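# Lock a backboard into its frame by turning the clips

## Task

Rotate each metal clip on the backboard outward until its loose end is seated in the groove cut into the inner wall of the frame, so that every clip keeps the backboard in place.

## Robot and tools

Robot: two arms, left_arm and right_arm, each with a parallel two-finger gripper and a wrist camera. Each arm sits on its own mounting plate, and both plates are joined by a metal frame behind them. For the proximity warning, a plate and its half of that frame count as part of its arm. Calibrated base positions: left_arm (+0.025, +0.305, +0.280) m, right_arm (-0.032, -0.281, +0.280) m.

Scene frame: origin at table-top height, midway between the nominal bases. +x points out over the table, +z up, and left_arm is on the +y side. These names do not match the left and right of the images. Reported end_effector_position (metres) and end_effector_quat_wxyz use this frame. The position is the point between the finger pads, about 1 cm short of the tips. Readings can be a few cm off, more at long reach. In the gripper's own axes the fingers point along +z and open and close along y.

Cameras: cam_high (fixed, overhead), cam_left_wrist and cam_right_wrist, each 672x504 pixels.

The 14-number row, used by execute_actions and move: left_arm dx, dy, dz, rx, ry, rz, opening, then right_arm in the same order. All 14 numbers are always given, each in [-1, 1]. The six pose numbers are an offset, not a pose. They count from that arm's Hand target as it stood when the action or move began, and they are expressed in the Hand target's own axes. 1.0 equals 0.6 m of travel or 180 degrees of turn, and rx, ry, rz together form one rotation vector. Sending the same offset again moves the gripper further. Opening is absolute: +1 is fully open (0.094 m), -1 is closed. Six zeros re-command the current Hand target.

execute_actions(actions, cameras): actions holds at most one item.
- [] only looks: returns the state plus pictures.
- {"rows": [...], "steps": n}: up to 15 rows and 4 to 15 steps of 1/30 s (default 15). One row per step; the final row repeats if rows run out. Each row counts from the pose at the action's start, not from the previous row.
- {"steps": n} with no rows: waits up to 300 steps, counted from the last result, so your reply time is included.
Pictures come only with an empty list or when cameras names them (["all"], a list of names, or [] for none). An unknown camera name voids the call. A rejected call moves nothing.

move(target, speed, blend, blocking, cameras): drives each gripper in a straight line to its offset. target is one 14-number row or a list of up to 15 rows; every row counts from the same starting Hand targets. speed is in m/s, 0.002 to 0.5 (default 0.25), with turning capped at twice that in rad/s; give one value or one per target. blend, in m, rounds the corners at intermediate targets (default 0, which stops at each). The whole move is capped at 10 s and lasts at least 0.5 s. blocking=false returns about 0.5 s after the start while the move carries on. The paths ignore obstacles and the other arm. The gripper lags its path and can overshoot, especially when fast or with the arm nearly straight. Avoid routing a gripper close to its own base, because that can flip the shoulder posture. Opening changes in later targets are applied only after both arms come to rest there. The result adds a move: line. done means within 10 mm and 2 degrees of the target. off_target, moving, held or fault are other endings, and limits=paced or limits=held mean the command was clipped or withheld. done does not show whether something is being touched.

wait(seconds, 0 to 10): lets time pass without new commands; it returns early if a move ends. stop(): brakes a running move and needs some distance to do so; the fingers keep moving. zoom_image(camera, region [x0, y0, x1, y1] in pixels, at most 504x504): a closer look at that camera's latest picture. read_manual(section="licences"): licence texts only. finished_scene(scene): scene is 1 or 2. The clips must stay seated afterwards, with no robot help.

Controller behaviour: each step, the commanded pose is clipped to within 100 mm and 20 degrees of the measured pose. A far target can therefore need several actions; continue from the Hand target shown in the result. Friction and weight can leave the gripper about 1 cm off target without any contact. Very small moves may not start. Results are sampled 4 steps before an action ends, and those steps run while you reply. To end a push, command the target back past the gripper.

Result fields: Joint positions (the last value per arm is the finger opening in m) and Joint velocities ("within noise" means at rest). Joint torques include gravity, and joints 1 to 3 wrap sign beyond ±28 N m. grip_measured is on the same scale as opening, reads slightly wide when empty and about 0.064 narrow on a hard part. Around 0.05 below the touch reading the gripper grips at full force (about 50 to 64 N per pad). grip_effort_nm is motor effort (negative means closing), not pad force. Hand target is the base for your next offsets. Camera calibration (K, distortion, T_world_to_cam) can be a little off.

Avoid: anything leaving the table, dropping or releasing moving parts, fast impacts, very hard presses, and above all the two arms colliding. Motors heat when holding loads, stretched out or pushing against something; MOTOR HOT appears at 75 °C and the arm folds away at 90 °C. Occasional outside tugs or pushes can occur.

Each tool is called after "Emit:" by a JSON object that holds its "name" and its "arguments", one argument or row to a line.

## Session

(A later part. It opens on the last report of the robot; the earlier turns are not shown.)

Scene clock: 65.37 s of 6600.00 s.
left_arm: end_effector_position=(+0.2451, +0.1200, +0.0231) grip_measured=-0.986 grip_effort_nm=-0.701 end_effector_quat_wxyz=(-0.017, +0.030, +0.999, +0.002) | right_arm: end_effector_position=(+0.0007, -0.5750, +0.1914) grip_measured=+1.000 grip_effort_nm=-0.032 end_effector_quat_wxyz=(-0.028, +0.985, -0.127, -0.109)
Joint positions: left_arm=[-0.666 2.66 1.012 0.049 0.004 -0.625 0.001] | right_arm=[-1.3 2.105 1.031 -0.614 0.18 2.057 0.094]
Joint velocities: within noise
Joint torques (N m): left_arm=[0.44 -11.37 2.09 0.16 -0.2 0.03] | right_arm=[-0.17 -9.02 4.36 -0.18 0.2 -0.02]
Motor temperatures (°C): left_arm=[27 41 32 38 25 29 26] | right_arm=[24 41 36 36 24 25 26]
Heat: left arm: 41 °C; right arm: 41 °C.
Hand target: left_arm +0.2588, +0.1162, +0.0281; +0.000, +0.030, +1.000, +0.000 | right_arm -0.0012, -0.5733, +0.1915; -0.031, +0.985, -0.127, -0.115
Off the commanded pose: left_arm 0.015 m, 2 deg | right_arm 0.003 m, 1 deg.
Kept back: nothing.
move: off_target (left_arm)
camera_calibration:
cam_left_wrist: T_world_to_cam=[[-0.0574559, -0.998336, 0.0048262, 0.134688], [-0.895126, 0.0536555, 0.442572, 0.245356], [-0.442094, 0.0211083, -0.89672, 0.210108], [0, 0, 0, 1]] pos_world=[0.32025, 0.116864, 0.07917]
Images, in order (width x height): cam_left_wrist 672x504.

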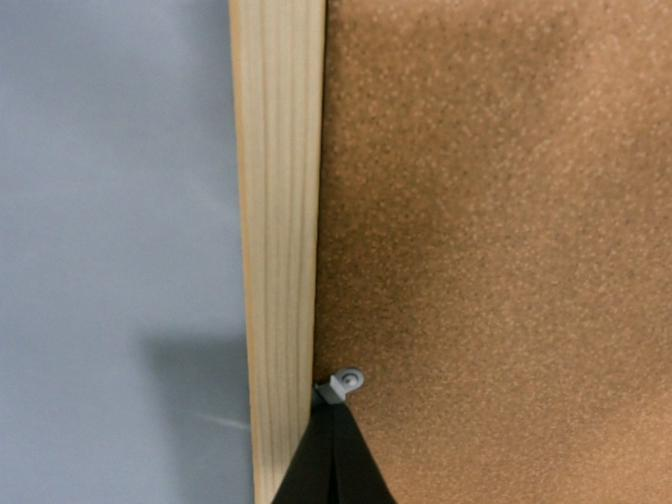

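Emit:
{"name": "move", "arguments": {
  "target": [
    [0.015, -0.004, -0.005, 0, 0, 0, -1, 0, 0, 0, 0, 0, 0, 1],
    [0.015, -0.01, -0.30, 0, 0, 0, -1, 0, 0, 0, 0, 0, 0, 1]
  ],
  "cameras": ["cam_left_wrist", "cam_high"],
  "speed": 0.2
}}

Emit:
{"name": "zoom_image", "arguments": {
  "camera": "cam_left_wrist",
  "region": [150, 0, 550, 400]
}}

Scene clock: 67.60 s of 6600.00 s.
left_arm: end_effector_position=(+0.2446, +0.1150, +0.2016) grip_measured=-0.986 grip_effort_nm=-0.706 end_effector_quat_wxyz=(-0.009, +0.031, +0.999, +0.001) | right_arm: end_effector_position=(+0.0007, -0.5750, +0.1914) grip_measured=+1.000 grip_effort_nm=-0.032 end_effector_quat_wxyz=(-0.028, +0.985, -0.127, -0.109)
Joint positions: left_arm=[-0.694 1.99 0.901 -0.496 -0.004 -0.652 0.001] | right_arm=[-1.3 2.105 1.031 -0.614 0.18 2.057 0.094]
Joint velocities: within noise
Joint torques (N m): left_arm=[-0.65 -9.21 5.05 0.09 -0.11 -0.11] | right_arm=[-0.1 -8.92 4.38 -0.21 0.19 -0.01]
Motor temperatures (°C): left_arm=[27 41 32 38 25 29 27] | right_arm=[24 41 36 36 24 25 26]
Heat: left arm: 41 °C; right arm: 41 °C.
Hand target: left_arm +0.2494, +0.1107, +0.2081; +0.000, +0.030, +1.000, +0.000 | right_arm -0.0012, -0.5733, +0.1915; -0.031, +0.985, -0.127, -0.115
Off the commanded pose: left_arm 0.009 m, 1 deg | right_arm 0.003 m, 1 deg.
Kept back: nothing.
move: done
camera_calibration:
cam_left_wrist: T_world_to_cam=[[-0.0586807, -0.998258, 0.00611662, 0.128768], [-0.902274, 0.0556582, 0.427555, 0.170666], [-0.427151, 0.0195704, -0.903969, 0.368088], [0, 0, 0, 1]] pos_world=[0.318773, 0.111841, 0.258983]
Images, in order (width x height): cam_high 672x504, cam_left_wrist 672x504.

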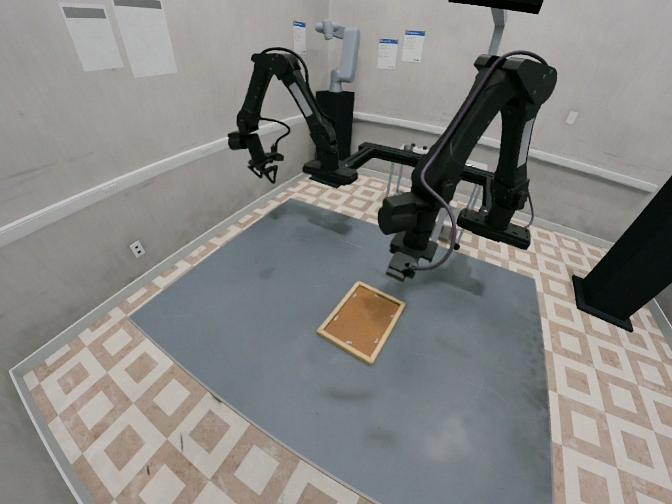

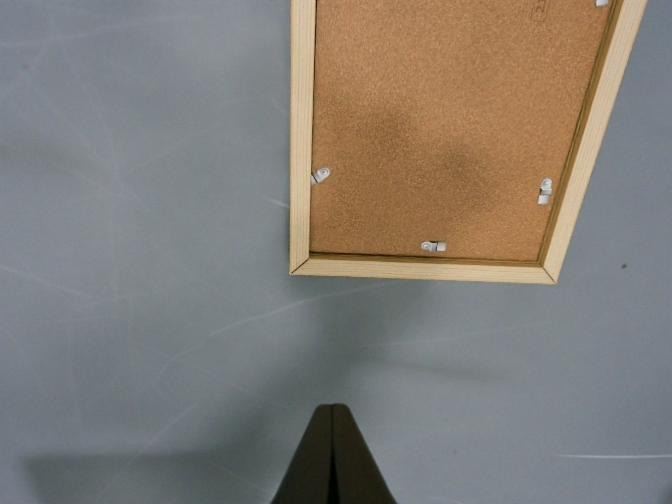

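Scaled by 1.260 from the camera's 672x504 image, which has a finer 960x720 frame.

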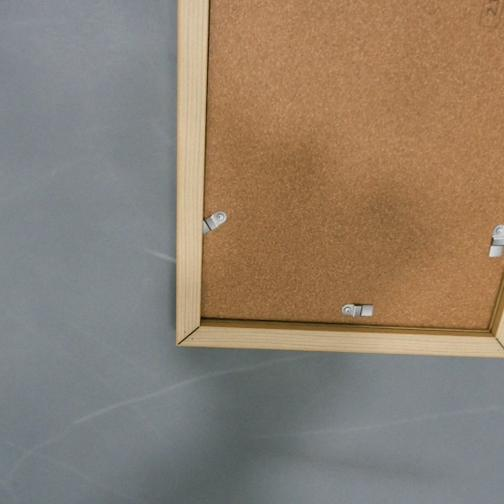

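Emit:
{"name": "move", "arguments": {
  "target": [
    [0, 0, 0, 0, 0, 0, -1, 0.3522, -0.3648, -0.122, -0.07, 0.0489, -0.5235, -0.3],
    [0, 0, 0, 0, 0, 0, -1, 0.2743, -0.9885, 0.1232, 0.1114, 0.0238, 0.9453, -0.3]
  ],
  "blend": 0.03
}}

Scene clock: 76.30 s of 6600.00 s.
left_arm: end_effector_position=(+0.2440, +0.1155, +0.2017) grip_measured=-0.986 grip_effort_nm=-0.701 end_effector_quat_wxyz=(-0.010, +0.031, +0.999, +0.002) | right_arm: end_effector_position=(+0.2938, -0.0300, +0.1110) grip_measured=-0.298 grip_effort_nm=-0.115 end_effector_quat_wxyz=(+0.011, +0.056, +0.998, +0.012)
Joint positions: left_arm=[-0.694 1.99 0.901 -0.499 -0.004 -0.653 0.001] | right_arm=[0.706 2.535 1.446 -0.449 0.01 0.765 0.033]
Joint velocities: within noise
Joint torques (N m): left_arm=[-0.68 -9.24 5.04 0.07 -0.11 -0.11] | right_arm=[0.24 -9.84 6.3 0.01 0.07 -0.06]
Motor temperatures (°C): left_arm=[27 40 32 38 25 29 27] | right_arm=[24 40 36 35 24 25 26]
Heat: left arm: 40 °C; right arm: 40 °C.
Hand target: left_arm +0.2493, +0.1107, +0.2081; +0.000, +0.031, +1.000, +0.000 | right_arm +0.2898, -0.0336, +0.1005; +0.001, +0.052, +0.999, +0.000
Off the commanded pose: left_arm 0.010 m, 1 deg | right_arm 0.012 m, 2 deg.
Kept back: nothing.
move: off_target (right_arm)
camera_calibration:
cam_left_wrist: T_world_to_cam=[[-0.0583299, -0.998288, 0.00424975, 0.129525], [-0.901305, 0.0544926, 0.429744, 0.169573], [-0.42924, 0.0212366, -0.902941, 0.367955], [0, 0, 0, 1]] pos_world=[0.318333, 0.112248, 0.258818]
cam_right_wrist: T_world_to_cam=[[-0.107634, -0.993763, -0.0291521, 0.00610677], [-0.903336, 0.0855094, 0.420323, 0.258306], [-0.415209, 0.071575, -0.906906, 0.31035], [0, 0, 0, 1]] pos_world=[0.362855, -0.0382322, 0.173064]

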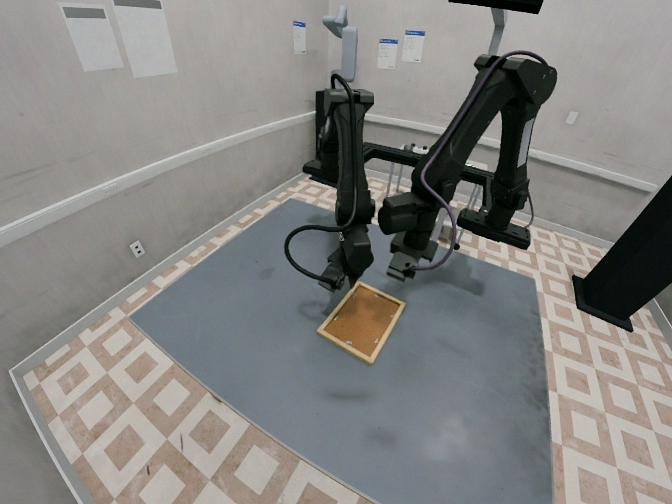

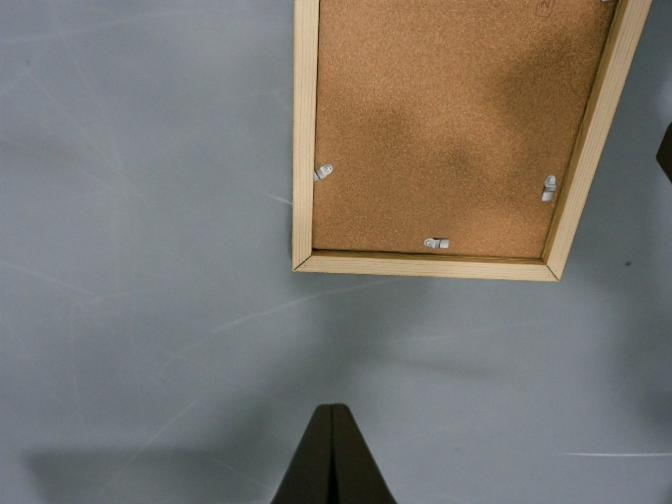

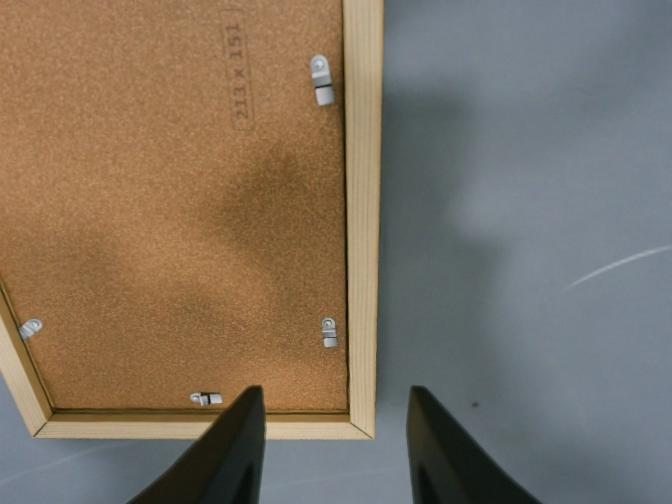

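Emit:
{"name": "move", "arguments": {
  "target": [0, 0, 0, 0, 0, 0, -1, 0.005, -0.0128, 0.1075, 0, 0, 0, -0.3],
  "cameras": ["cam_right_wrist"],
  "speed": 0.15
}}

Scene clock: 77.97 s of 6600.00 s.
left_arm: end_effector_position=(+0.2440, +0.1155, +0.2017) grip_measured=-0.986 grip_effort_nm=-0.701 end_effector_quat_wxyz=(-0.010, +0.031, +0.999, +0.002) | right_arm: end_effector_position=(+0.2847, -0.0379, +0.0440) grip_measured=-0.298 grip_effort_nm=-0.125 end_effector_quat_wxyz=(+0.001, +0.052, +0.999, +0.003)
Joint positions: left_arm=[-0.694 1.99 0.901 -0.499 -0.004 -0.653 0.001] | right_arm=[0.702 2.727 1.488 -0.327 0.01 0.753 0.033]
Joint velocities: within noise
Joint torques (N m): left_arm=[-0.64 -9.21 5.05 0.09 -0.11 -0.11] | right_arm=[-0.29 -10.56 4.85 0.17 0.08 -0.07]
Motor temperatures (°C): left_arm=[27 40 32 38 25 29 27] | right_arm=[23 40 36 35 24 25 26]
Heat: left arm: 40 °C; right arm: 40 °C.
Hand target: left_arm +0.2494, +0.1107, +0.2081; +0.000, +0.031, +1.000, +0.000 | right_arm +0.2862, -0.0410, +0.0360; +0.001, +0.052, +0.999, +0.000
Off the commanded pose: left_arm 0.010 m, 1 deg | right_arm 0.009 m, 0 deg.
Kept back: nothing.
move: done
camera_calibration:
cam_right_wrist: T_world_to_cam=[[-0.0997222, -0.994961, -0.0104314, -0.00784818], [-0.894859, 0.0850955, 0.438162, 0.275663], [-0.435067, 0.0530292, -0.898835, 0.250964], [0, 0, 0, 1]] pos_world=[0.355083, -0.0445747, 0.104708]
Images, in order (width x height): cam_right_wrist 672x504.

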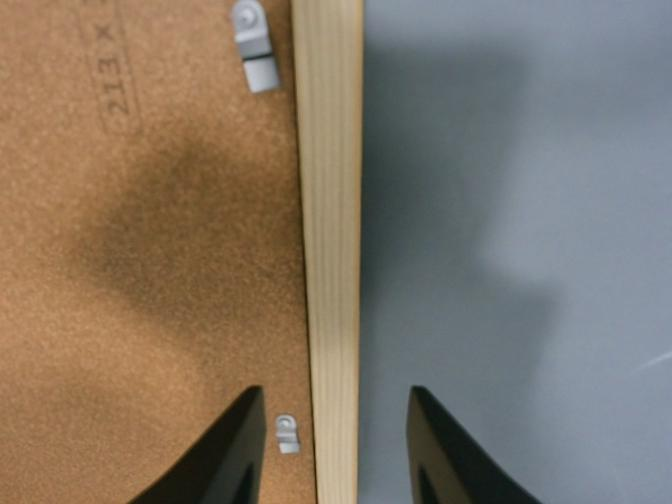

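Emit:
{"name": "move", "arguments": {
  "target": [
    [0, 0, 0, 0, 0, 0, -1, -0.023, 0.0, 0, 0, 0, 0, -0.3],
    [0, 0, 0, 0, 0, 0, -1, -0.023, 0.0, 0.0233, 0, 0, 0, -0.3]
  ],
  "cameras": ["cam_right_wrist"],
  "speed": 0.1
}}

Scene clock: 79.43 s of 6600.00 s.
left_arm: end_effector_position=(+0.2439, +0.1155, +0.2017) grip_measured=-0.986 grip_effort_nm=-0.706 end_effector_quat_wxyz=(-0.010, +0.031, +0.999, +0.002) | right_arm: end_effector_position=(+0.3022, -0.0383, +0.0315) grip_measured=-0.298 grip_effort_nm=-0.120 end_effector_quat_wxyz=(+0.006, +0.054, +0.999, +0.007)
Joint positions: left_arm=[-0.694 1.99 0.901 -0.5 -0.004 -0.653 0.001] | right_arm=[0.675 2.789 1.572 -0.334 0.01 0.729 0.033]
Joint velocities: within noise
Joint torques (N m): left_arm=[-0.66 -9.22 5.05 0.08 -0.1 -0.11] | right_arm=[-0.06 -10.71 5.23 0.09 0.04 -0.09]
Motor temperatures (°C): left_arm=[27 40 32 38 25 29 27] | right_arm=[23 40 36 35 24 25 26]
Heat: left arm: 40 °C; right arm: 40 °C.
Hand target: left_arm +0.2493, +0.1108, +0.2081; +0.000, +0.031, +1.000, +0.000 | right_arm +0.2999, -0.0424, +0.0220; +0.001, +0.052, +0.999, +0.000
Off the commanded pose: left_arm 0.010 m, 1 deg | right_arm 0.011 m, 1 deg.
Kept back: nothing.
move: off_target (right_arm)
camera_calibration:
cam_right_wrist: T_world_to_cam=[[-0.102782, -0.994523, -0.0189949, -0.005378], [-0.899227, 0.0847357, 0.429197, 0.298445], [-0.425237, 0.0611943, -0.903011, 0.244828], [0, 0, 0, 1]] pos_world=[0.371927, -0.0456196, 0.092889]
Images, in order (width x height): cam_right_wrist 672x504.

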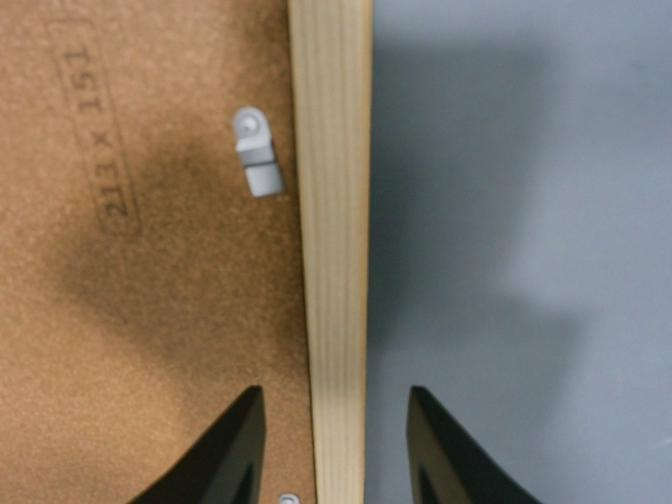

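Emit:
{"name": "move", "arguments": {
  "target": [0, 0, 0, 0, 0, 0, -1, 0, 0.0, 0.0130, 0, 0, 0, -0.3],
  "cameras": [],
  "speed": 0.05
}}

Emit:
{"name": "move", "arguments": {
  "target": [0, 0, 0, 0, 0, 0, -1, 0, 0.0, 0.0050, 0, 0, 0, -0.3],
  "cameras": ["cam_right_wrist"],
  "speed": 0.05
}}

Scene clock: 80.40 s of 6600.00 s.
left_arm: end_effector_position=(+0.2439, +0.1155, +0.2017) grip_measured=-0.986 grip_effort_nm=-0.701 end_effector_quat_wxyz=(-0.010, +0.031, +0.999, +0.002) | right_arm: end_effector_position=(+0.3013, -0.0389, +0.0256) grip_measured=-0.298 grip_effort_nm=-0.125 end_effector_quat_wxyz=(+0.004, +0.053, +0.999, +0.005)
Joint positions: left_arm=[-0.694 1.99 0.901 -0.5 -0.004 -0.653 0.001] | right_arm=[0.675 2.809 1.586 -0.334 0.01 0.729 0.033]
Joint velocities: within noise
Joint torques (N m): left_arm=[-0.65 -9.24 5.05 0.08 -0.11 -0.11] | right_arm=[-0.05 -10.19 5.44 0.18 0.05 -0.08]
Motor temperatures (°C): left_arm=[27 40 32 37 25 29 27] | right_arm=[23 41 36 35 24 25 26]
Heat: left arm: 40 °C; right arm: 41 °C.
Hand target: left_arm +0.2493, +0.1108, +0.2081; +0.000, +0.031, +1.000, +0.000 | right_arm +0.3000, -0.0423, +0.0143; +0.001, +0.052, +0.999, +0.000
Off the commanded pose: left_arm 0.010 m, 1 deg | right_arm 0.012 m, 1 deg.
Kept back: nothing.
move: off_target (right_arm)
No camera images: "cameras" was empty.

Scene clock: 81.10 s of 6600.00 s.
left_arm: end_effector_position=(+0.2439, +0.1155, +0.2017) grip_measured=-0.986 grip_effort_nm=-0.706 end_effector_quat_wxyz=(-0.010, +0.031, +0.999, +0.002) | right_arm: end_effector_position=(+0.3014, -0.0387, +0.0229) grip_measured=-0.298 grip_effort_nm=-0.129 end_effector_quat_wxyz=(+0.004, +0.053, +0.999, +0.005)
Joint positions: left_arm=[-0.694 1.99 0.901 -0.5 -0.004 -0.653 0.001] | right_arm=[0.675 2.819 1.592 -0.331 0.01 0.729 0.033]
Joint velocities: within noise
Joint torques (N m): left_arm=[-0.68 -9.22 5.05 0.08 -0.11 -0.11] | right_arm=[-0.09 -10.36 5.18 0.19 0.05 -0.06]
Motor temperatures (°C): left_arm=[27 40 32 37 25 29 27] | right_arm=[23 41 36 35 24 25 26]
Heat: left arm: 40 °C; right arm: 41 °C.
Hand target: left_arm +0.2493, +0.1107, +0.2081; +0.000, +0.031, +1.000, +0.000 | right_arm +0.2999, -0.0424, +0.0112; +0.001, +0.052, +0.999, +0.000
Off the commanded pose: left_arm 0.010 m, 1 deg | right_arm 0.012 m, 1 deg.
Kept back: nothing.
move: off_target (right_arm)
camera_calibration:
cam_right_wrist: T_world_to_cam=[[-0.102403, -0.994631, -0.0149469, -0.00624439], [-0.89713, 0.0858527, 0.433345, 0.300794], [-0.429735, 0.0577852, -0.901104, 0.237917], [0, 0, 0, 1]] pos_world=[0.371453, -0.0457829, 0.0839472]
Images, in order (width x height): cam_right_wrist 672x504.

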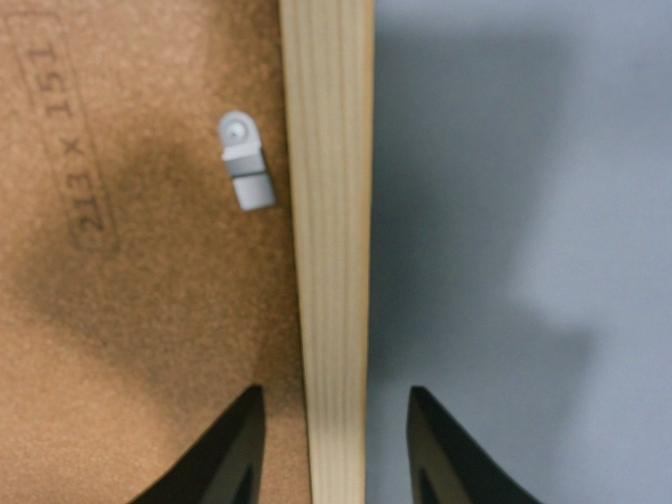

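Emit:
{"name": "move", "arguments": {
  "target": [0, 0, 0, 0, 0, 0, -1, 0, 0.0, 0.0040, 0, 0, 0, -0.3],
  "cameras": [],
  "speed": 0.05
}}

Emit:
{"name": "move", "arguments": {
  "target": [0, 0, 0, 0, 0, 0, -1, 0, 0.0, 0, 0, 0, 0, -0.55],
  "cameras": [],
  "speed": 0.05
}}

Emit:
{"name": "move", "arguments": {
  "target": [0, 0, 0, 0, 0, 0, -1, 0, 0.0, 0, 0, 0, 0, -0.75],
  "cameras": ["cam_right_wrist","cam_left_wrist"],
  "speed": 0.05
}}

Scene clock: 82.03 s of 6600.00 s.
left_arm: end_effector_position=(+0.2439, +0.1155, +0.2017) grip_measured=-0.986 grip_effort_nm=-0.701 end_effector_quat_wxyz=(-0.010, +0.031, +0.999, +0.002) | right_arm: end_effector_position=(+0.3026, -0.0378, +0.0215) grip_measured=-0.298 grip_effort_nm=-0.129 end_effector_quat_wxyz=(+0.005, +0.053, +0.999, +0.007)
Joint positions: left_arm=[-0.694 1.99 0.901 -0.5 -0.004 -0.653 0.001] | right_arm=[0.675 2.824 1.598 -0.328 0.01 0.728 0.033]
Joint velocities: within noise
Joint torques (N m): left_arm=[-0.66 -9.24 5.04 0.08 -0.11 -0.11] | right_arm=[-0.17 -10.26 5.33 0.18 0.08 -0.08]
Motor temperatures (°C): left_arm=[27 40 32 37 25 29 27] | right_arm=[23 41 36 35 24 25 26]
Heat: left arm: 40 °C; right arm: 41 °C.
Hand target: left_arm +0.2493, +0.1107, +0.2081; +0.000, +0.031, +1.000, +0.000 | right_arm +0.2999, -0.0424, +0.0089; +0.001, +0.052, +0.999, +0.000
Off the commanded pose: left_arm 0.010 m, 1 deg | right_arm 0.014 m, 1 deg.
Kept back: nothing.
move: off_target (right_arm)
No camera images: "cameras" was empty.

Scene clock: 82.73 s of 6600.00 s.
left_arm: end_effector_position=(+0.2439, +0.1155, +0.2017) grip_measured=-0.986 grip_effort_nm=-0.701 end_effector_quat_wxyz=(-0.010, +0.031, +0.999, +0.002) | right_arm: end_effector_position=(+0.3029, -0.0376, +0.0215) grip_measured=-0.548 grip_effort_nm=-0.125 end_effector_quat_wxyz=(+0.005, +0.053, +0.999, +0.007)
Joint positions: left_arm=[-0.694 1.99 0.901 -0.5 -0.004 -0.653 0.001] | right_arm=[0.675 2.824 1.598 -0.327 0.01 0.728 0.021]
Joint velocities: within noise
Joint torques (N m): left_arm=[-0.68 -9.22 5.04 0.08 -0.11 -0.11] | right_arm=[-0.24 -10.15 5.27 0.18 0.05 -0.06]
Motor temperatures (°C): left_arm=[27 40 32 37 25 29 27] | right_arm=[23 40 36 35 24 25 26]
Heat: left arm: 40 °C; right arm: 40 °C.
Hand target: left_arm +0.2493, +0.1107, +0.2081; +0.000, +0.031, +1.000, +0.000 | right_arm +0.2999, -0.0424, +0.0089; +0.001, +0.052, +0.999, +0.000
Off the commanded pose: left_arm 0.010 m, 1 deg | right_arm 0.014 m, 1 deg.
Kept back: nothing.
move: off_target (right_arm)
No camera images: "cameras" was empty.

Scene clock: 83.43 s of 6600.00 s.
left_arm: end_effector_position=(+0.2439, +0.1155, +0.2017) grip_measured=-0.986 grip_effort_nm=-0.701 end_effector_quat_wxyz=(-0.010, +0.031, +0.999, +0.002) | right_arm: end_effector_position=(+0.3028, -0.0379, +0.0215) grip_measured=-0.741 grip_effort_nm=-0.505 end_effector_quat_wxyz=(+0.006, +0.052, +0.999, +0.006)
Joint positions: left_arm=[-0.694 1.99 0.901 -0.5 -0.004 -0.653 0.001] | right_arm=[0.675 2.824 1.598 -0.327 0.011 0.726 0.012]
Joint velocities: within noise
Joint torques (N m): left_arm=[-0.65 -9.24 5.03 0.08 -0.1 -0.11] | right_arm=[-0.14 -10.28 5.29 0.17 0.06 -0.07]
Motor temperatures (°C): left_arm=[27 40 32 37 25 29 27] | right_arm=[23 40 36 35 24 25 26]
Heat: left arm: 40 °C; right arm: 40 °C.
Hand target: left_arm +0.2493, +0.1107, +0.2081; +0.000, +0.031, +1.000, +0.000 | right_arm +0.2999, -0.0424, +0.0089; +0.001, +0.052, +0.999, +0.000
Off the commanded pose: left_arm 0.010 m, 1 deg | right_arm 0.014 m, 1 deg.
Kept back: nothing.
move: off_target (right_arm)
camera_calibration:
cam_left_wrist: T_world_to_cam=[[-0.0583339, -0.998289, 0.00401721, 0.12963], [-0.901181, 0.0543899, 0.430018, 0.16943], [-0.4295, 0.0214644, -0.902812, 0.367936], [0, 0, 0, 1]] pos_world=[0.318278, 0.112296, 0.258798]
cam_right_wrist: T_world_to_cam=[[-0.100135, -0.994831, -0.0168463, -0.00599847], [-0.899087, 0.0832199, 0.429787, 0.303151], [-0.426163, 0.0581829, -0.902773, 0.236214], [0, 0, 0, 1]] pos_world=[0.372624, -0.0449393, 0.0828558]
Images, in order (width x height): cam_left_wrist 672x504, cam_right_wrist 672x504.

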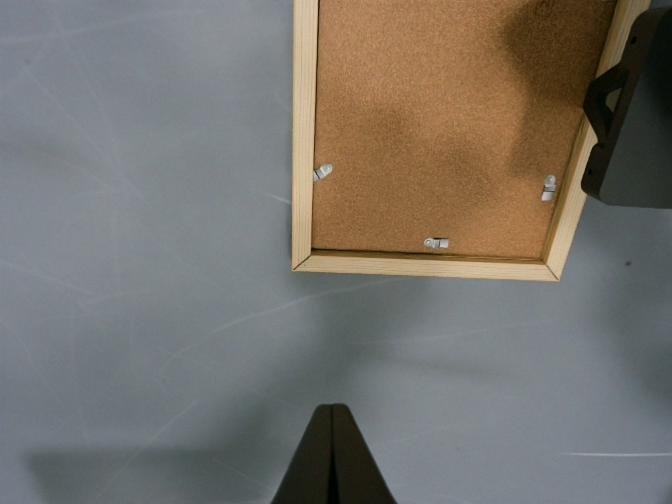

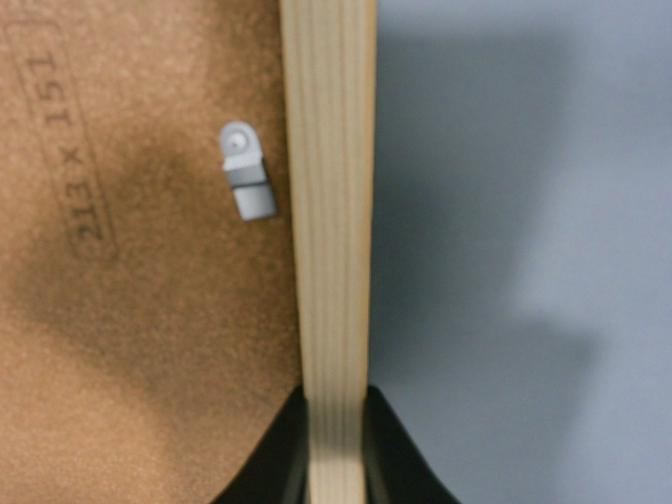

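Emit:
{"name": "move", "arguments": {
  "target": [0.0267, 0.0182, 0.28, 0, 0, 0.0133, -1, 0, 0, 0, 0, 0, 0, -0.85],
  "cameras": ["cam_left_wrist"],
  "speed": 0.2
}}

Emit:
{"name": "zoom_image", "arguments": {
  "camera": "cam_left_wrist",
  "region": [220, 280, 420, 480]
}}

Scene clock: 85.43 s of 6600.00 s.
left_arm: end_effector_position=(+0.2323, +0.1228, +0.0438) grip_measured=-0.986 grip_effort_nm=-0.701 end_effector_quat_wxyz=(-0.005, +0.047, +0.999, -0.002) | right_arm: end_effector_position=(+0.3028, -0.0380, +0.0215) grip_measured=-0.795 grip_effort_nm=-1.062 end_effector_quat_wxyz=(+0.005, +0.052, +0.999, +0.006)
Joint positions: left_arm=[-0.694 2.566 0.899 0.092 -0.005 -0.621 0.001] | right_arm=[0.675 2.824 1.598 -0.328 0.011 0.725 0.01]
Joint velocities: within noise
Joint torques (N m): left_arm=[-0.34 -7.9 1.47 0.31 -0.11 0.01] | right_arm=[-0.18 -10.04 5.34 0.17 0.05 -0.06]
Motor temperatures (°C): left_arm=[27 40 32 37 25 29 27] | right_arm=[23 40 36 35 24 25 26]
Heat: left arm: 40 °C; right arm: 40 °C.
Hand target: left_arm +0.2342, +0.1226, +0.0401; +0.000, +0.052, +0.999, +0.000 | right_arm +0.2999, -0.0424, +0.0089; +0.001, +0.052, +0.999, +0.000
Off the commanded pose: left_arm 0.004 m, 1 deg | right_arm 0.014 m, 1 deg.
Kept back: nothing.
move: off_target (right_arm)
camera_calibration:
cam_left_wrist: T_world_to_cam=[[-0.0901924, -0.995856, 0.0116948, 0.14362], [-0.903079, 0.0867294, 0.420626, 0.223341], [-0.419897, 0.027376, -0.907159, 0.217501], [0, 0, 0, 1]] pos_world=[0.305976, 0.1177, 0.101685]
Images, in order (width x height): cam_left_wrist 672x504.

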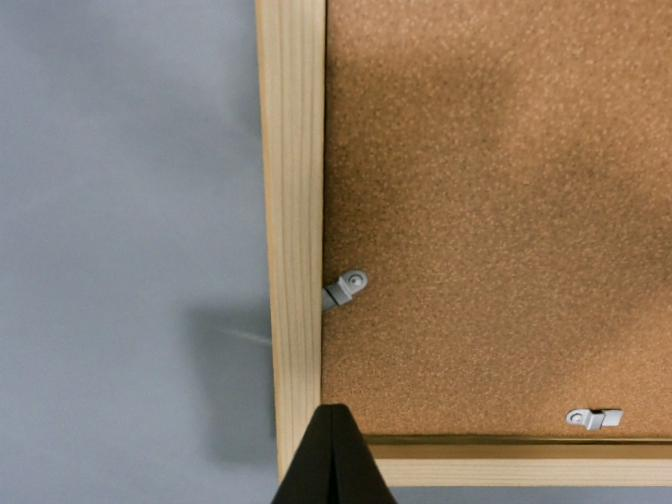

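Scaled by 2.520 from the camera's 672x504 image, which has a finer 960x720 frame.

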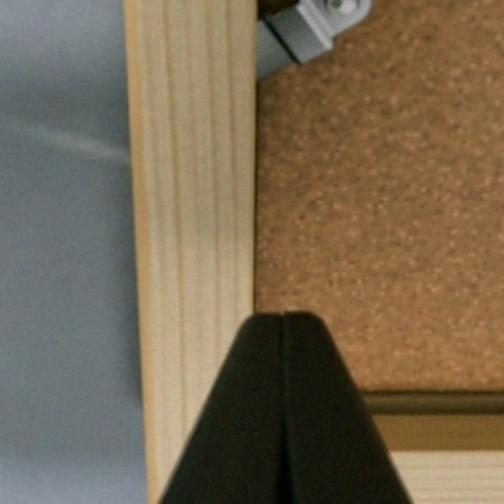

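Emit:
{"name": "move", "arguments": {
  "target": [
    [-0.0122, -0.0065, 0.0, 0, 0, 0, -1, 0, 0, 0, 0, 0, 0, -0.85],
    [-0.0122, -0.0065, 0.0310, 0, 0, 0, -1, 0, 0, 0, 0, 0, 0, -0.85]
  ],
  "cameras": ["cam_left_wrist"],
  "speed": 0.1
}}

Emit:
{"name": "zoom_image", "arguments": {
  "camera": "cam_left_wrist",
  "region": [220, 280, 420, 480]
}}

Scene clock: 86.83 s of 6600.00 s.
left_arm: end_effector_position=(+0.2375, +0.1180, +0.0247) grip_measured=-0.986 grip_effort_nm=-0.701 end_effector_quat_wxyz=(-0.006, +0.049, +0.999, -0.001) | right_arm: end_effector_position=(+0.3028, -0.0380, +0.0215) grip_measured=-0.795 grip_effort_nm=-1.072 end_effector_quat_wxyz=(+0.005, +0.052, +0.999, +0.006)
Joint positions: left_arm=[-0.694 2.648 0.967 0.102 -0.005 -0.616 0.001] | right_arm=[0.675 2.824 1.598 -0.328 0.011 0.725 0.01]
Joint velocities: within noise
Joint torques (N m): left_arm=[0.01 -8.42 1.57 0.31 -0.1 0.02] | right_arm=[-0.23 -10.22 5.24 0.21 0.08 -0.05]
Motor temperatures (°C): left_arm=[27 40 32 37 25 29 27] | right_arm=[23 40 36 35 24 25 26]
Heat: left arm: 40 °C; right arm: 40 °C.
Hand target: left_arm +0.2410, +0.1180, +0.0215; +0.000, +0.051, +0.999, +0.000 | right_arm +0.2999, -0.0424, +0.0089; +0.001, +0.052, +0.999, +0.000
Off the commanded pose: left_arm 0.005 m, 1 deg | right_arm 0.014 m, 1 deg.
Kept back: nothing.
move: off_target (right_arm)
camera_calibration:
cam_left_wrist: T_world_to_cam=[[-0.0947645, -0.995448, 0.0101888, 0.140602], [-0.901826, 0.0901772, 0.422586, 0.23567], [-0.421581, 0.0308576, -0.906266, 0.202447], [0, 0, 0, 1]] pos_world=[0.311205, 0.112463, 0.082447]
Images, in order (width x height): cam_left_wrist 672x504.

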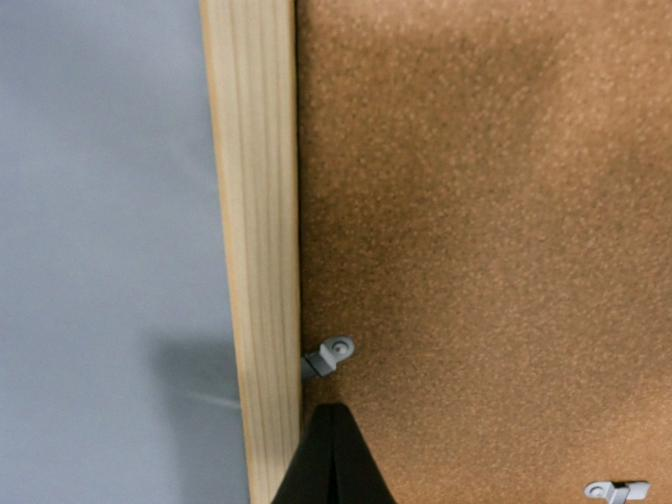

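Scaled by 2.520 from the camera's 672x504 image, which has a finer 960x720 frame.

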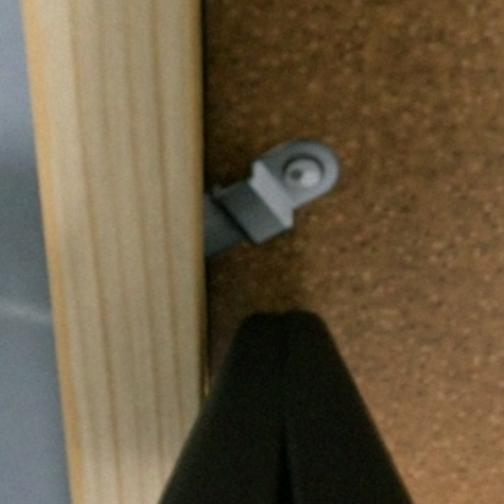

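Emit:
{"name": "move", "arguments": {
  "target": [
    [0,0, 0.0090, 0, 0, 0, -1, 0, 0, 0, 0, 0, 0, -0.85],
    [0, 0, 0.0050, 0, 0, 0, -1, 0, 0, 0, 0, 0, 0, -0.85]
  ],
  "cameras": [],
  "speed": 0.05
}}

Emit:
{"name": "move", "arguments": {
  "target": [
    [-0.0120,0, -0.003, 0, 0, 0, -1, 0, 0, 0, 0, 0, 0, -0.85]
  ],
  "cameras": ["cam_left_wrist"],
  "speed": 0.05
}}

Emit:
{"name": "zoom_image", "arguments": {
  "camera": "cam_left_wrist",
  "region": [220, 280, 420, 480]
}}

Scene clock: 87.80 s of 6600.00 s.
left_arm: end_effector_position=(+0.2386, +0.1170, +0.0212) grip_measured=-0.986 grip_effort_nm=-0.701 end_effector_quat_wxyz=(-0.005, +0.049, +0.999, -0.002) | right_arm: end_effector_position=(+0.3028, -0.0380, +0.0215) grip_measured=-0.795 grip_effort_nm=-1.062 end_effector_quat_wxyz=(+0.005, +0.052, +0.999, +0.006)
Joint positions: left_arm=[-0.694 2.662 0.977 0.11 -0.005 -0.616 0.001] | right_arm=[0.675 2.824 1.598 -0.328 0.011 0.725 0.01]
Joint velocities: within noise
Joint torques (N m): left_arm=[0.02 -8.69 1.26 0.29 -0.1 0.02] | right_arm=[-0.21 -10.14 5.41 0.19 0.07 -0.02]
Motor temperatures (°C): left_arm=[27 40 32 37 25 29 27] | right_arm=[23 40 36 35 24 25 26]
Heat: left arm: 40 °C; right arm: 40 °C.
Hand target: left_arm +0.2410, +0.1180, +0.0185; +0.000, +0.052, +0.999, +0.000 | right_arm +0.2999, -0.0424, +0.0089; +0.001, +0.052, +0.999, +0.000
Off the commanded pose: left_arm 0.004 m, 1 deg | right_arm 0.014 m, 1 deg.
Kept back: nothing.
move: off_target (right_arm)
No camera images: "cameras" was empty.

Scene clock: 88.50 s of 6600.00 s.
left_arm: end_effector_position=(+0.2449, +0.1151, +0.0216) grip_measured=-0.986 grip_effort_nm=-0.701 end_effector_quat_wxyz=(-0.001, +0.051, +0.999, -0.005) | right_arm: end_effector_position=(+0.3029, -0.0380, +0.0215) grip_measured=-0.795 grip_effort_nm=-1.072 end_effector_quat_wxyz=(+0.006, +0.052, +0.999, +0.006)
Joint positions: left_arm=[-0.684 2.662 0.993 0.104 -0.004 -0.603 0.001] | right_arm=[0.675 2.824 1.598 -0.327 0.011 0.725 0.01]
Joint velocities: within noise
Joint torques (N m): left_arm=[0.38 -9.13 1.84 0.15 -0.11 0.01] | right_arm=[-0.12 -10.28 5.19 0.18 0.01 -0.01]
Motor temperatures (°C): left_arm=[27 40 32 37 25 29 27] | right_arm=[23 40 36 35 24 25 26]
Heat: left arm: 40 °C; right arm: 40 °C.
Hand target: left_arm +0.2482, +0.1172, +0.0203; +0.000, +0.051, +0.999, +0.000 | right_arm +0.2999, -0.0424, +0.0089; +0.001, +0.052, +0.999, +0.000
Off the commanded pose: left_arm 0.004 m, 1 deg | right_arm 0.014 m, 1 deg.
Kept back: nothing.
move: off_target (right_arm)
camera_calibration:
cam_left_wrist: T_world_to_cam=[[-0.0985187, -0.994977, 0.0177434, 0.13912], [-0.905368, 0.097018, 0.413396, 0.244233], [-0.413041, 0.0246629, -0.910378, 0.201614], [0, 0, 0, 1]] pos_world=[0.318102, 0.109754, 0.0801119]
Images, in order (width x height): cam_left_wrist 672x504.

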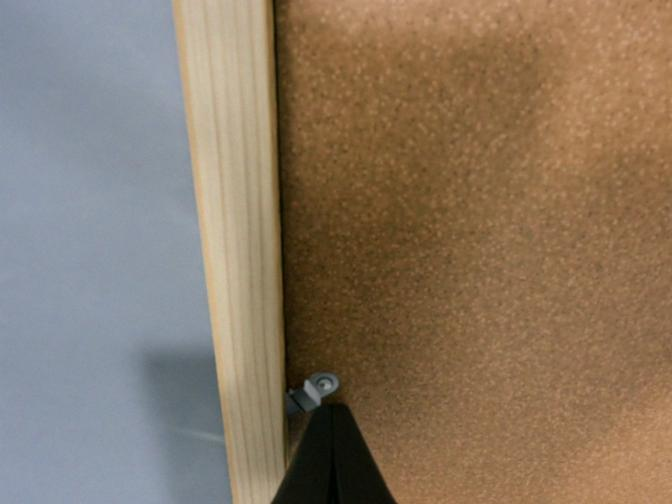

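Scaled by 2.520 from the camera's 672x504 image, which has a finer 960x720 frame.

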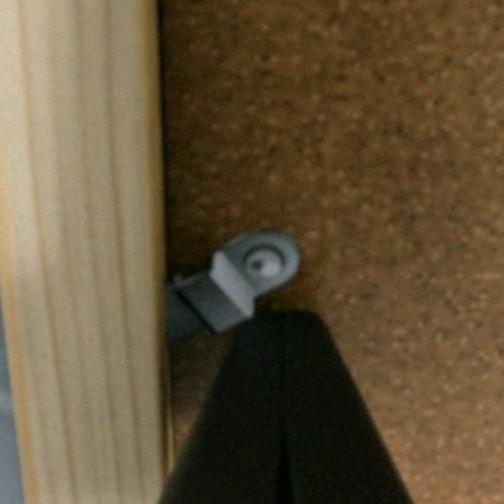

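Emit:
{"name": "move", "arguments": {
  "target": [
    [0.002,0.008, -0.002, 0, 0, 0, -1, 0, 0, 0, 0, 0, 0, -0.85],
    [-0.006,0.008, -0.003, 0, 0, 0, -1, 0, 0, 0, 0, 0, 0, -0.85]
  ],
  "cameras": ["cam_left_wrist"],
  "speed": 0.05
}}

Emit:
{"name": "zoom_image", "arguments": {
  "camera": "cam_left_wrist",
  "region": [220, 280, 420, 480]
}}

Scene clock: 89.47 s of 6600.00 s.
left_arm: end_effector_position=(+0.2469, +0.1176, +0.0216) grip_measured=-0.986 grip_effort_nm=-0.706 end_effector_quat_wxyz=(-0.004, +0.053, +0.999, -0.009) | right_arm: end_effector_position=(+0.3031, -0.0378, +0.0215) grip_measured=-0.795 grip_effort_nm=-1.072 end_effector_quat_wxyz=(+0.006, +0.052, +0.999, +0.006)
Joint positions: left_arm=[-0.668 2.662 0.993 0.104 0.005 -0.582 0.001] | right_arm=[0.675 2.824 1.598 -0.326 0.011 0.725 0.01]
Joint velocities: within noise
Joint torques (N m): left_arm=[0.7 -9.78 1.65 0.1 -0.21 0.01] | right_arm=[-0.12 -10.26 5.39 0.16 0.06 -0.05]
Motor temperatures (°C): left_arm=[27 40 32 37 25 29 27] | right_arm=[23 40 36 35 24 25 26]
Heat: left arm: 40 °C; right arm: 40 °C.
Hand target: left_arm +0.2522, +0.1217, +0.0221; +0.000, +0.051, +0.999, +0.000 | right_arm +0.2999, -0.0424, +0.0089; +0.001, +0.052, +0.999, +0.000
Off the commanded pose: left_arm 0.007 m, 1 deg | right_arm 0.014 m, 1 deg.
Kept back: nothing.
move: off_target (right_arm)
camera_calibration:
cam_left_wrist: T_world_to_cam=[[-0.102229, -0.994445, 0.0250542, 0.142474], [-0.902466, 0.103309, 0.41819, 0.244198], [-0.418456, 0.0201405, -0.908014, 0.204128], [0, 0, 0, 1]] pos_world=[0.320364, 0.112344, 0.0796608]
Images, in order (width x height): cam_left_wrist 672x504.

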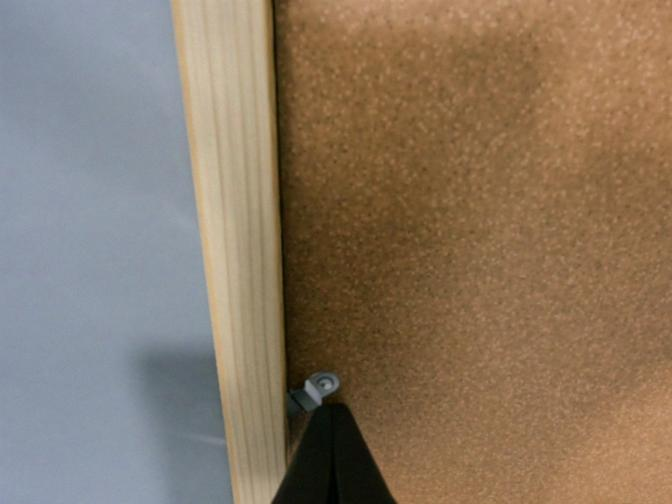

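Scaled by 2.520 from the camera's 672x504 image, which has a finer 960x720 frame.

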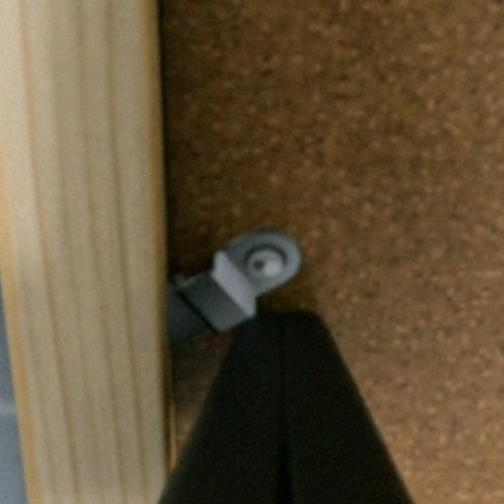

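Emit:
{"name": "move", "arguments": {
  "target": [
    [0.018,-0.004, -0.001, 0, 0, 0, -1, 0, 0, 0, 0, 0, 0, -0.85],
    [0.018,0.005, -0.001, 0, 0, 0, -1, 0, 0, 0, 0, 0, 0, -0.85]
  ],
  "cameras": ["cam_left_wrist"],
  "speed": 0.05
}}

Emit:
{"name": "zoom_image", "arguments": {
  "camera": "cam_left_wrist",
  "region": [220, 280, 420, 480]
}}

Scene clock: 90.47 s of 6600.00 s.
left_arm: end_effector_position=(+0.2411, +0.1212, +0.0210) grip_measured=-0.986 grip_effort_nm=-0.706 end_effector_quat_wxyz=(-0.003, +0.053, +0.999, -0.005) | right_arm: end_effector_position=(+0.3031, -0.0378, +0.0215) grip_measured=-0.795 grip_effort_nm=-1.072 end_effector_quat_wxyz=(+0.006, +0.052, +0.999, +0.006)
Joint positions: left_arm=[-0.675 2.661 0.967 0.126 -0.002 -0.589 0.001] | right_arm=[0.675 2.824 1.598 -0.326 0.011 0.725 0.01]
Joint velocities: within noise
Joint torques (N m): left_arm=[0.31 -10.29 -0.02 0.23 -0.13 -0.03] | right_arm=[-0.21 -10.04 5.41 0.18 0.04 -0.02]
Motor temperatures (°C): left_arm=[27 40 32 37 25 29 27] | right_arm=[23 40 36 35 24 25 26]
Heat: left arm: 40 °C; right arm: 40 °C.
Hand target: left_arm +0.2419, +0.1257, +0.0227; +0.000, +0.051, +0.999, +0.000 | right_arm +0.2999, -0.0424, +0.0089; +0.001, +0.052, +0.999, +0.000
Off the commanded pose: left_arm 0.005 m, 1 deg | right_arm 0.014 m, 1 deg.
Kept back: nothing.
move: off_target (right_arm)
camera_calibration:
cam_left_wrist: T_world_to_cam=[[-0.103434, -0.994472, 0.0180986, 0.145965], [-0.903435, 0.101545, 0.416527, 0.239353], [-0.416062, 0.026732, -0.908943, 0.199741], [0, 0, 0, 1]] pos_world=[0.314443, 0.115513, 0.0792145]
Images, in order (width x height): cam_left_wrist 672x504.

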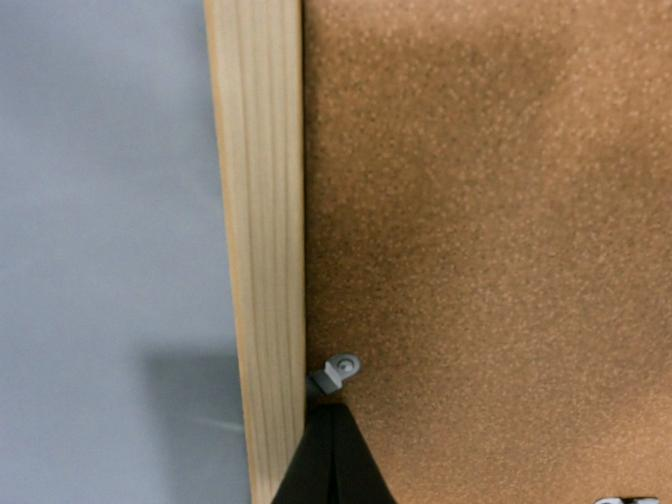

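Scaled by 2.520 from the camera's 672x504 image, which has a finer 960x720 frame.

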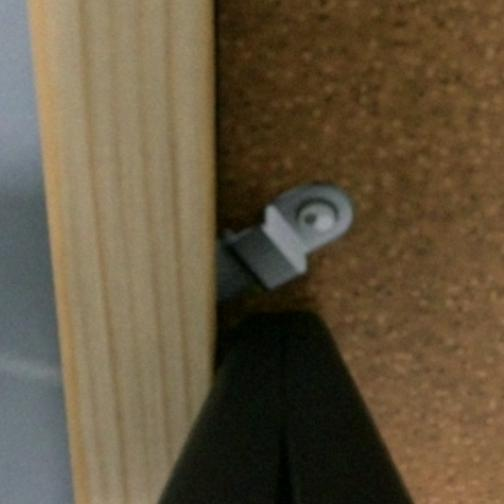

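Emit:
{"name": "move", "arguments": {
  "target": [
    [-0.012,0.0, -0.003, 0, 0, 0, -1, 0, 0, 0, 0, 0, 0, -0.85],
    [-0.018,0, -0.005, 0, 0, 0, -1, 0, 0, 0, 0, 0, 0, -0.85]
  ],
  "cameras": ["cam_left_wrist","cam_right_wrist"],
  "speed": 0.04
}}

Emit:
{"name": "zoom_image", "arguments": {
  "camera": "cam_left_wrist",
  "region": [220, 280, 420, 480]
}}

Scene clock: 91.43 s of 6600.00 s.
left_arm: end_effector_position=(+0.2452, +0.1227, +0.0214) grip_measured=-0.986 grip_effort_nm=-0.701 end_effector_quat_wxyz=(-0.006, +0.052, +0.999, -0.007) | right_arm: end_effector_position=(+0.3032, -0.0378, +0.0215) grip_measured=-0.795 grip_effort_nm=-1.067 end_effector_quat_wxyz=(+0.006, +0.052, +0.999, +0.007)
Joint positions: left_arm=[-0.658 2.661 0.98 0.109 0.004 -0.574 0.001] | right_arm=[0.675 2.824 1.598 -0.326 0.011 0.725 0.01]
Joint velocities: within noise
Joint torques (N m): left_arm=[0.58 -11.04 1.43 0.04 -0.19 0.02] | right_arm=[-0.12 -10.1 5.34 0.19 0.02 -0.04]
Motor temperatures (°C): left_arm=[27 40 32 37 25 29 27] | right_arm=[23 40 36 35 24 25 26]
Heat: left arm: 40 °C; right arm: 40 °C.
Hand target: left_arm +0.2526, +0.1246, +0.0257; +0.000, +0.052, +0.999, +0.000 | right_arm +0.2999, -0.0424, +0.0089; +0.001, +0.052, +0.999, +0.000
Off the commanded pose: left_arm 0.009 m, 1 deg | right_arm 0.014 m, 1 deg.
Kept back: nothing.
move: off_target (right_arm)
camera_calibration:
cam_left_wrist: T_world_to_cam=[[-0.100696, -0.994694, 0.0210598, 0.147201], [-0.900836, 0.100138, 0.422454, 0.242172], [-0.422321, 0.0235679, -0.90614, 0.203689], [0, 0, 0, 1]] pos_world=[0.319002, 0.117369, 0.0791644]
cam_right_wrist: T_world_to_cam=[[-0.0989985, -0.994933, -0.0175549, -0.00613188], [-0.899813, 0.0819732, 0.428505, 0.303648], [-0.424895, 0.0582175, -0.903369, 0.235987], [0, 0, 0, 1]] pos_world=[0.37289, -0.0447304, 0.0829609]
Images, in order (width x height): cam_left_wrist 672x504, cam_right_wrist 672x504.

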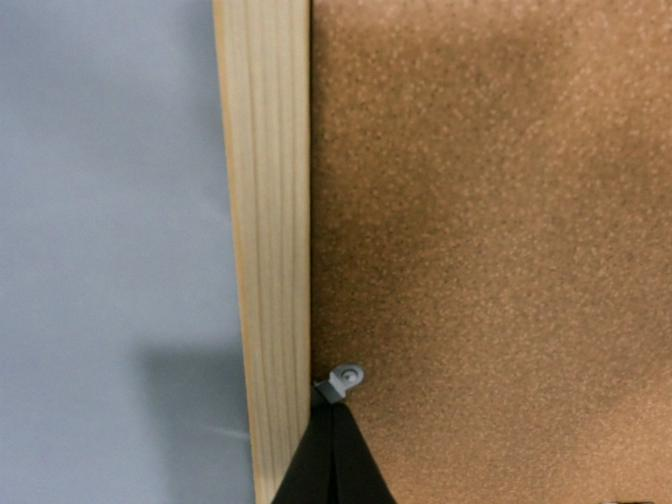

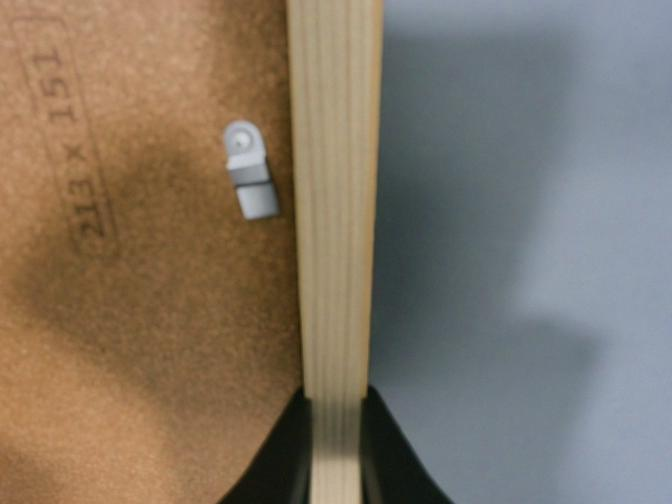

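Scaled by 2.520 from the camera's 672x504 image, which has a finer 960x720 frame.

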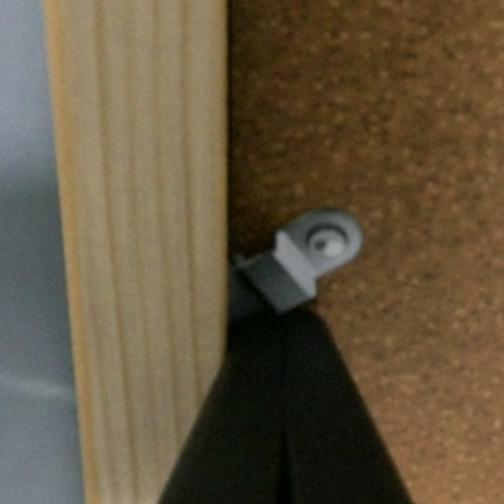

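Emit:
{"name": "move", "arguments": {
  "target": [
    [-0.008,0.0, -0.003, 0, 0, 0, -1, 0, 0, 0, 0, 0, 0, -0.85],
    [-0.014,-0.002, -0.004, 0, 0, 0, -1, 0, 0, 0, 0, 0, 0, -0.85]
  ],
  "cameras": ["cam_left_wrist","cam_right_wrist"],
  "speed": 0.04
}}

Emit:
{"name": "zoom_image", "arguments": {
  "camera": "cam_left_wrist",
  "region": [220, 280, 420, 480]
}}

Scene clock: 92.37 s of 6600.00 s.
left_arm: end_effector_position=(+0.2481, +0.1231, +0.0223) grip_measured=-0.986 grip_effort_nm=-0.696 end_effector_quat_wxyz=(-0.014, +0.053, +0.998, -0.003) | right_arm: end_effector_position=(+0.3036, -0.0375, +0.0216) grip_measured=-0.795 grip_effort_nm=-1.062 end_effector_quat_wxyz=(+0.007, +0.052, +0.999, +0.007)
Joint positions: left_arm=[-0.648 2.661 1.005 0.068 0.008 -0.562 0.001] | right_arm=[0.675 2.824 1.598 -0.324 0.011 0.725 0.01]
Joint velocities: within noise
Joint torques (N m): left_arm=[0.75 -11.58 1.84 0.09 -0.24 0.02] | right_arm=[-0.17 -10.17 5.37 0.16 0.05 -0.06]
Motor temperatures (°C): left_arm=[27 40 32 37 25 29 27] | right_arm=[23 40 36 35 24 25 26]
Heat: left arm: 40 °C; right arm: 40 °C.
Hand target: left_arm +0.2608, +0.1225, +0.0281; +0.000, +0.052, +0.999, +0.000 | right_arm +0.2999, -0.0424, +0.0089; +0.001, +0.052, +0.999, +0.000
Off the commanded pose: left_arm 0.014 m, 2 deg | right_arm 0.014 m, 1 deg.
Kept back: nothing.
move: off_target (left_arm, right_arm)
camera_calibration:
cam_left_wrist: T_world_to_cam=[[-0.103257, -0.994536, 0.0153554, 0.148574], [-0.893895, 0.0995561, 0.437081, 0.242364], [-0.436222, 0.0314054, -0.899291, 0.208044], [0, 0, 0, 1]] pos_world=[0.322743, 0.117099, 0.0788779]
cam_right_wrist: T_world_to_cam=[[-0.0989964, -0.99491, -0.0188136, -0.00579156], [-0.900474, 0.0815215, 0.427201, 0.304181], [-0.423493, 0.0592325, -0.903961, 0.235768], [0, 0, 0, 1]] pos_world=[0.37318, -0.0445245, 0.0830697]
Images, in order (width x height): cam_left_wrist 672x504, cam_right_wrist 672x504.

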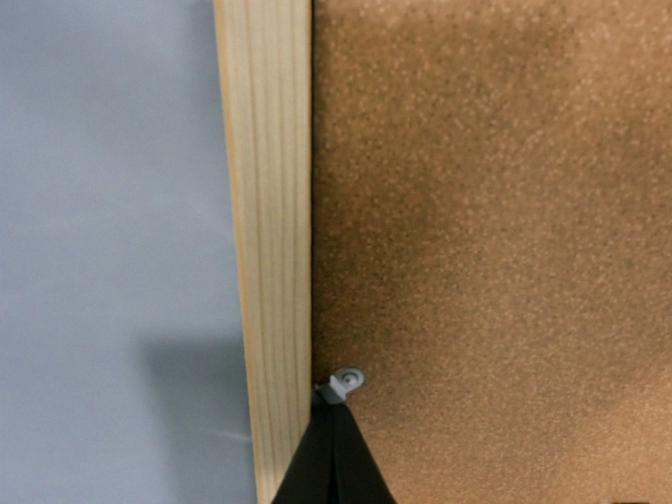

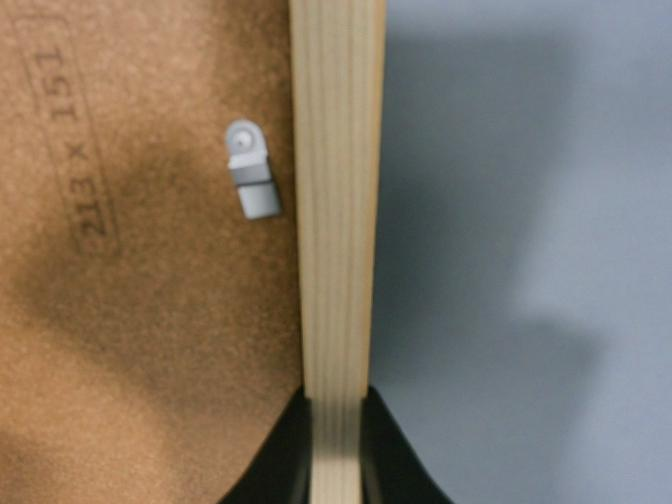

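Scaled by 2.520 from the camera's 672x504 image, which has a finer 960x720 frame.

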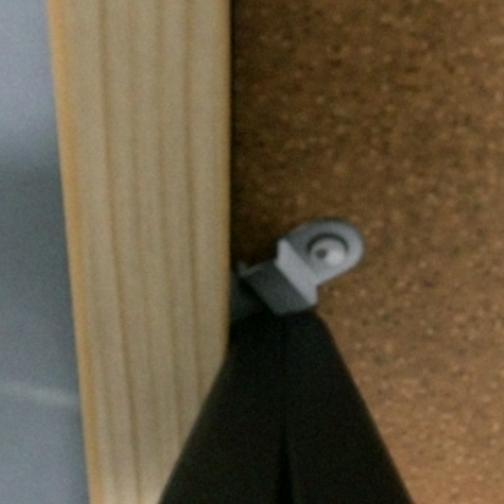

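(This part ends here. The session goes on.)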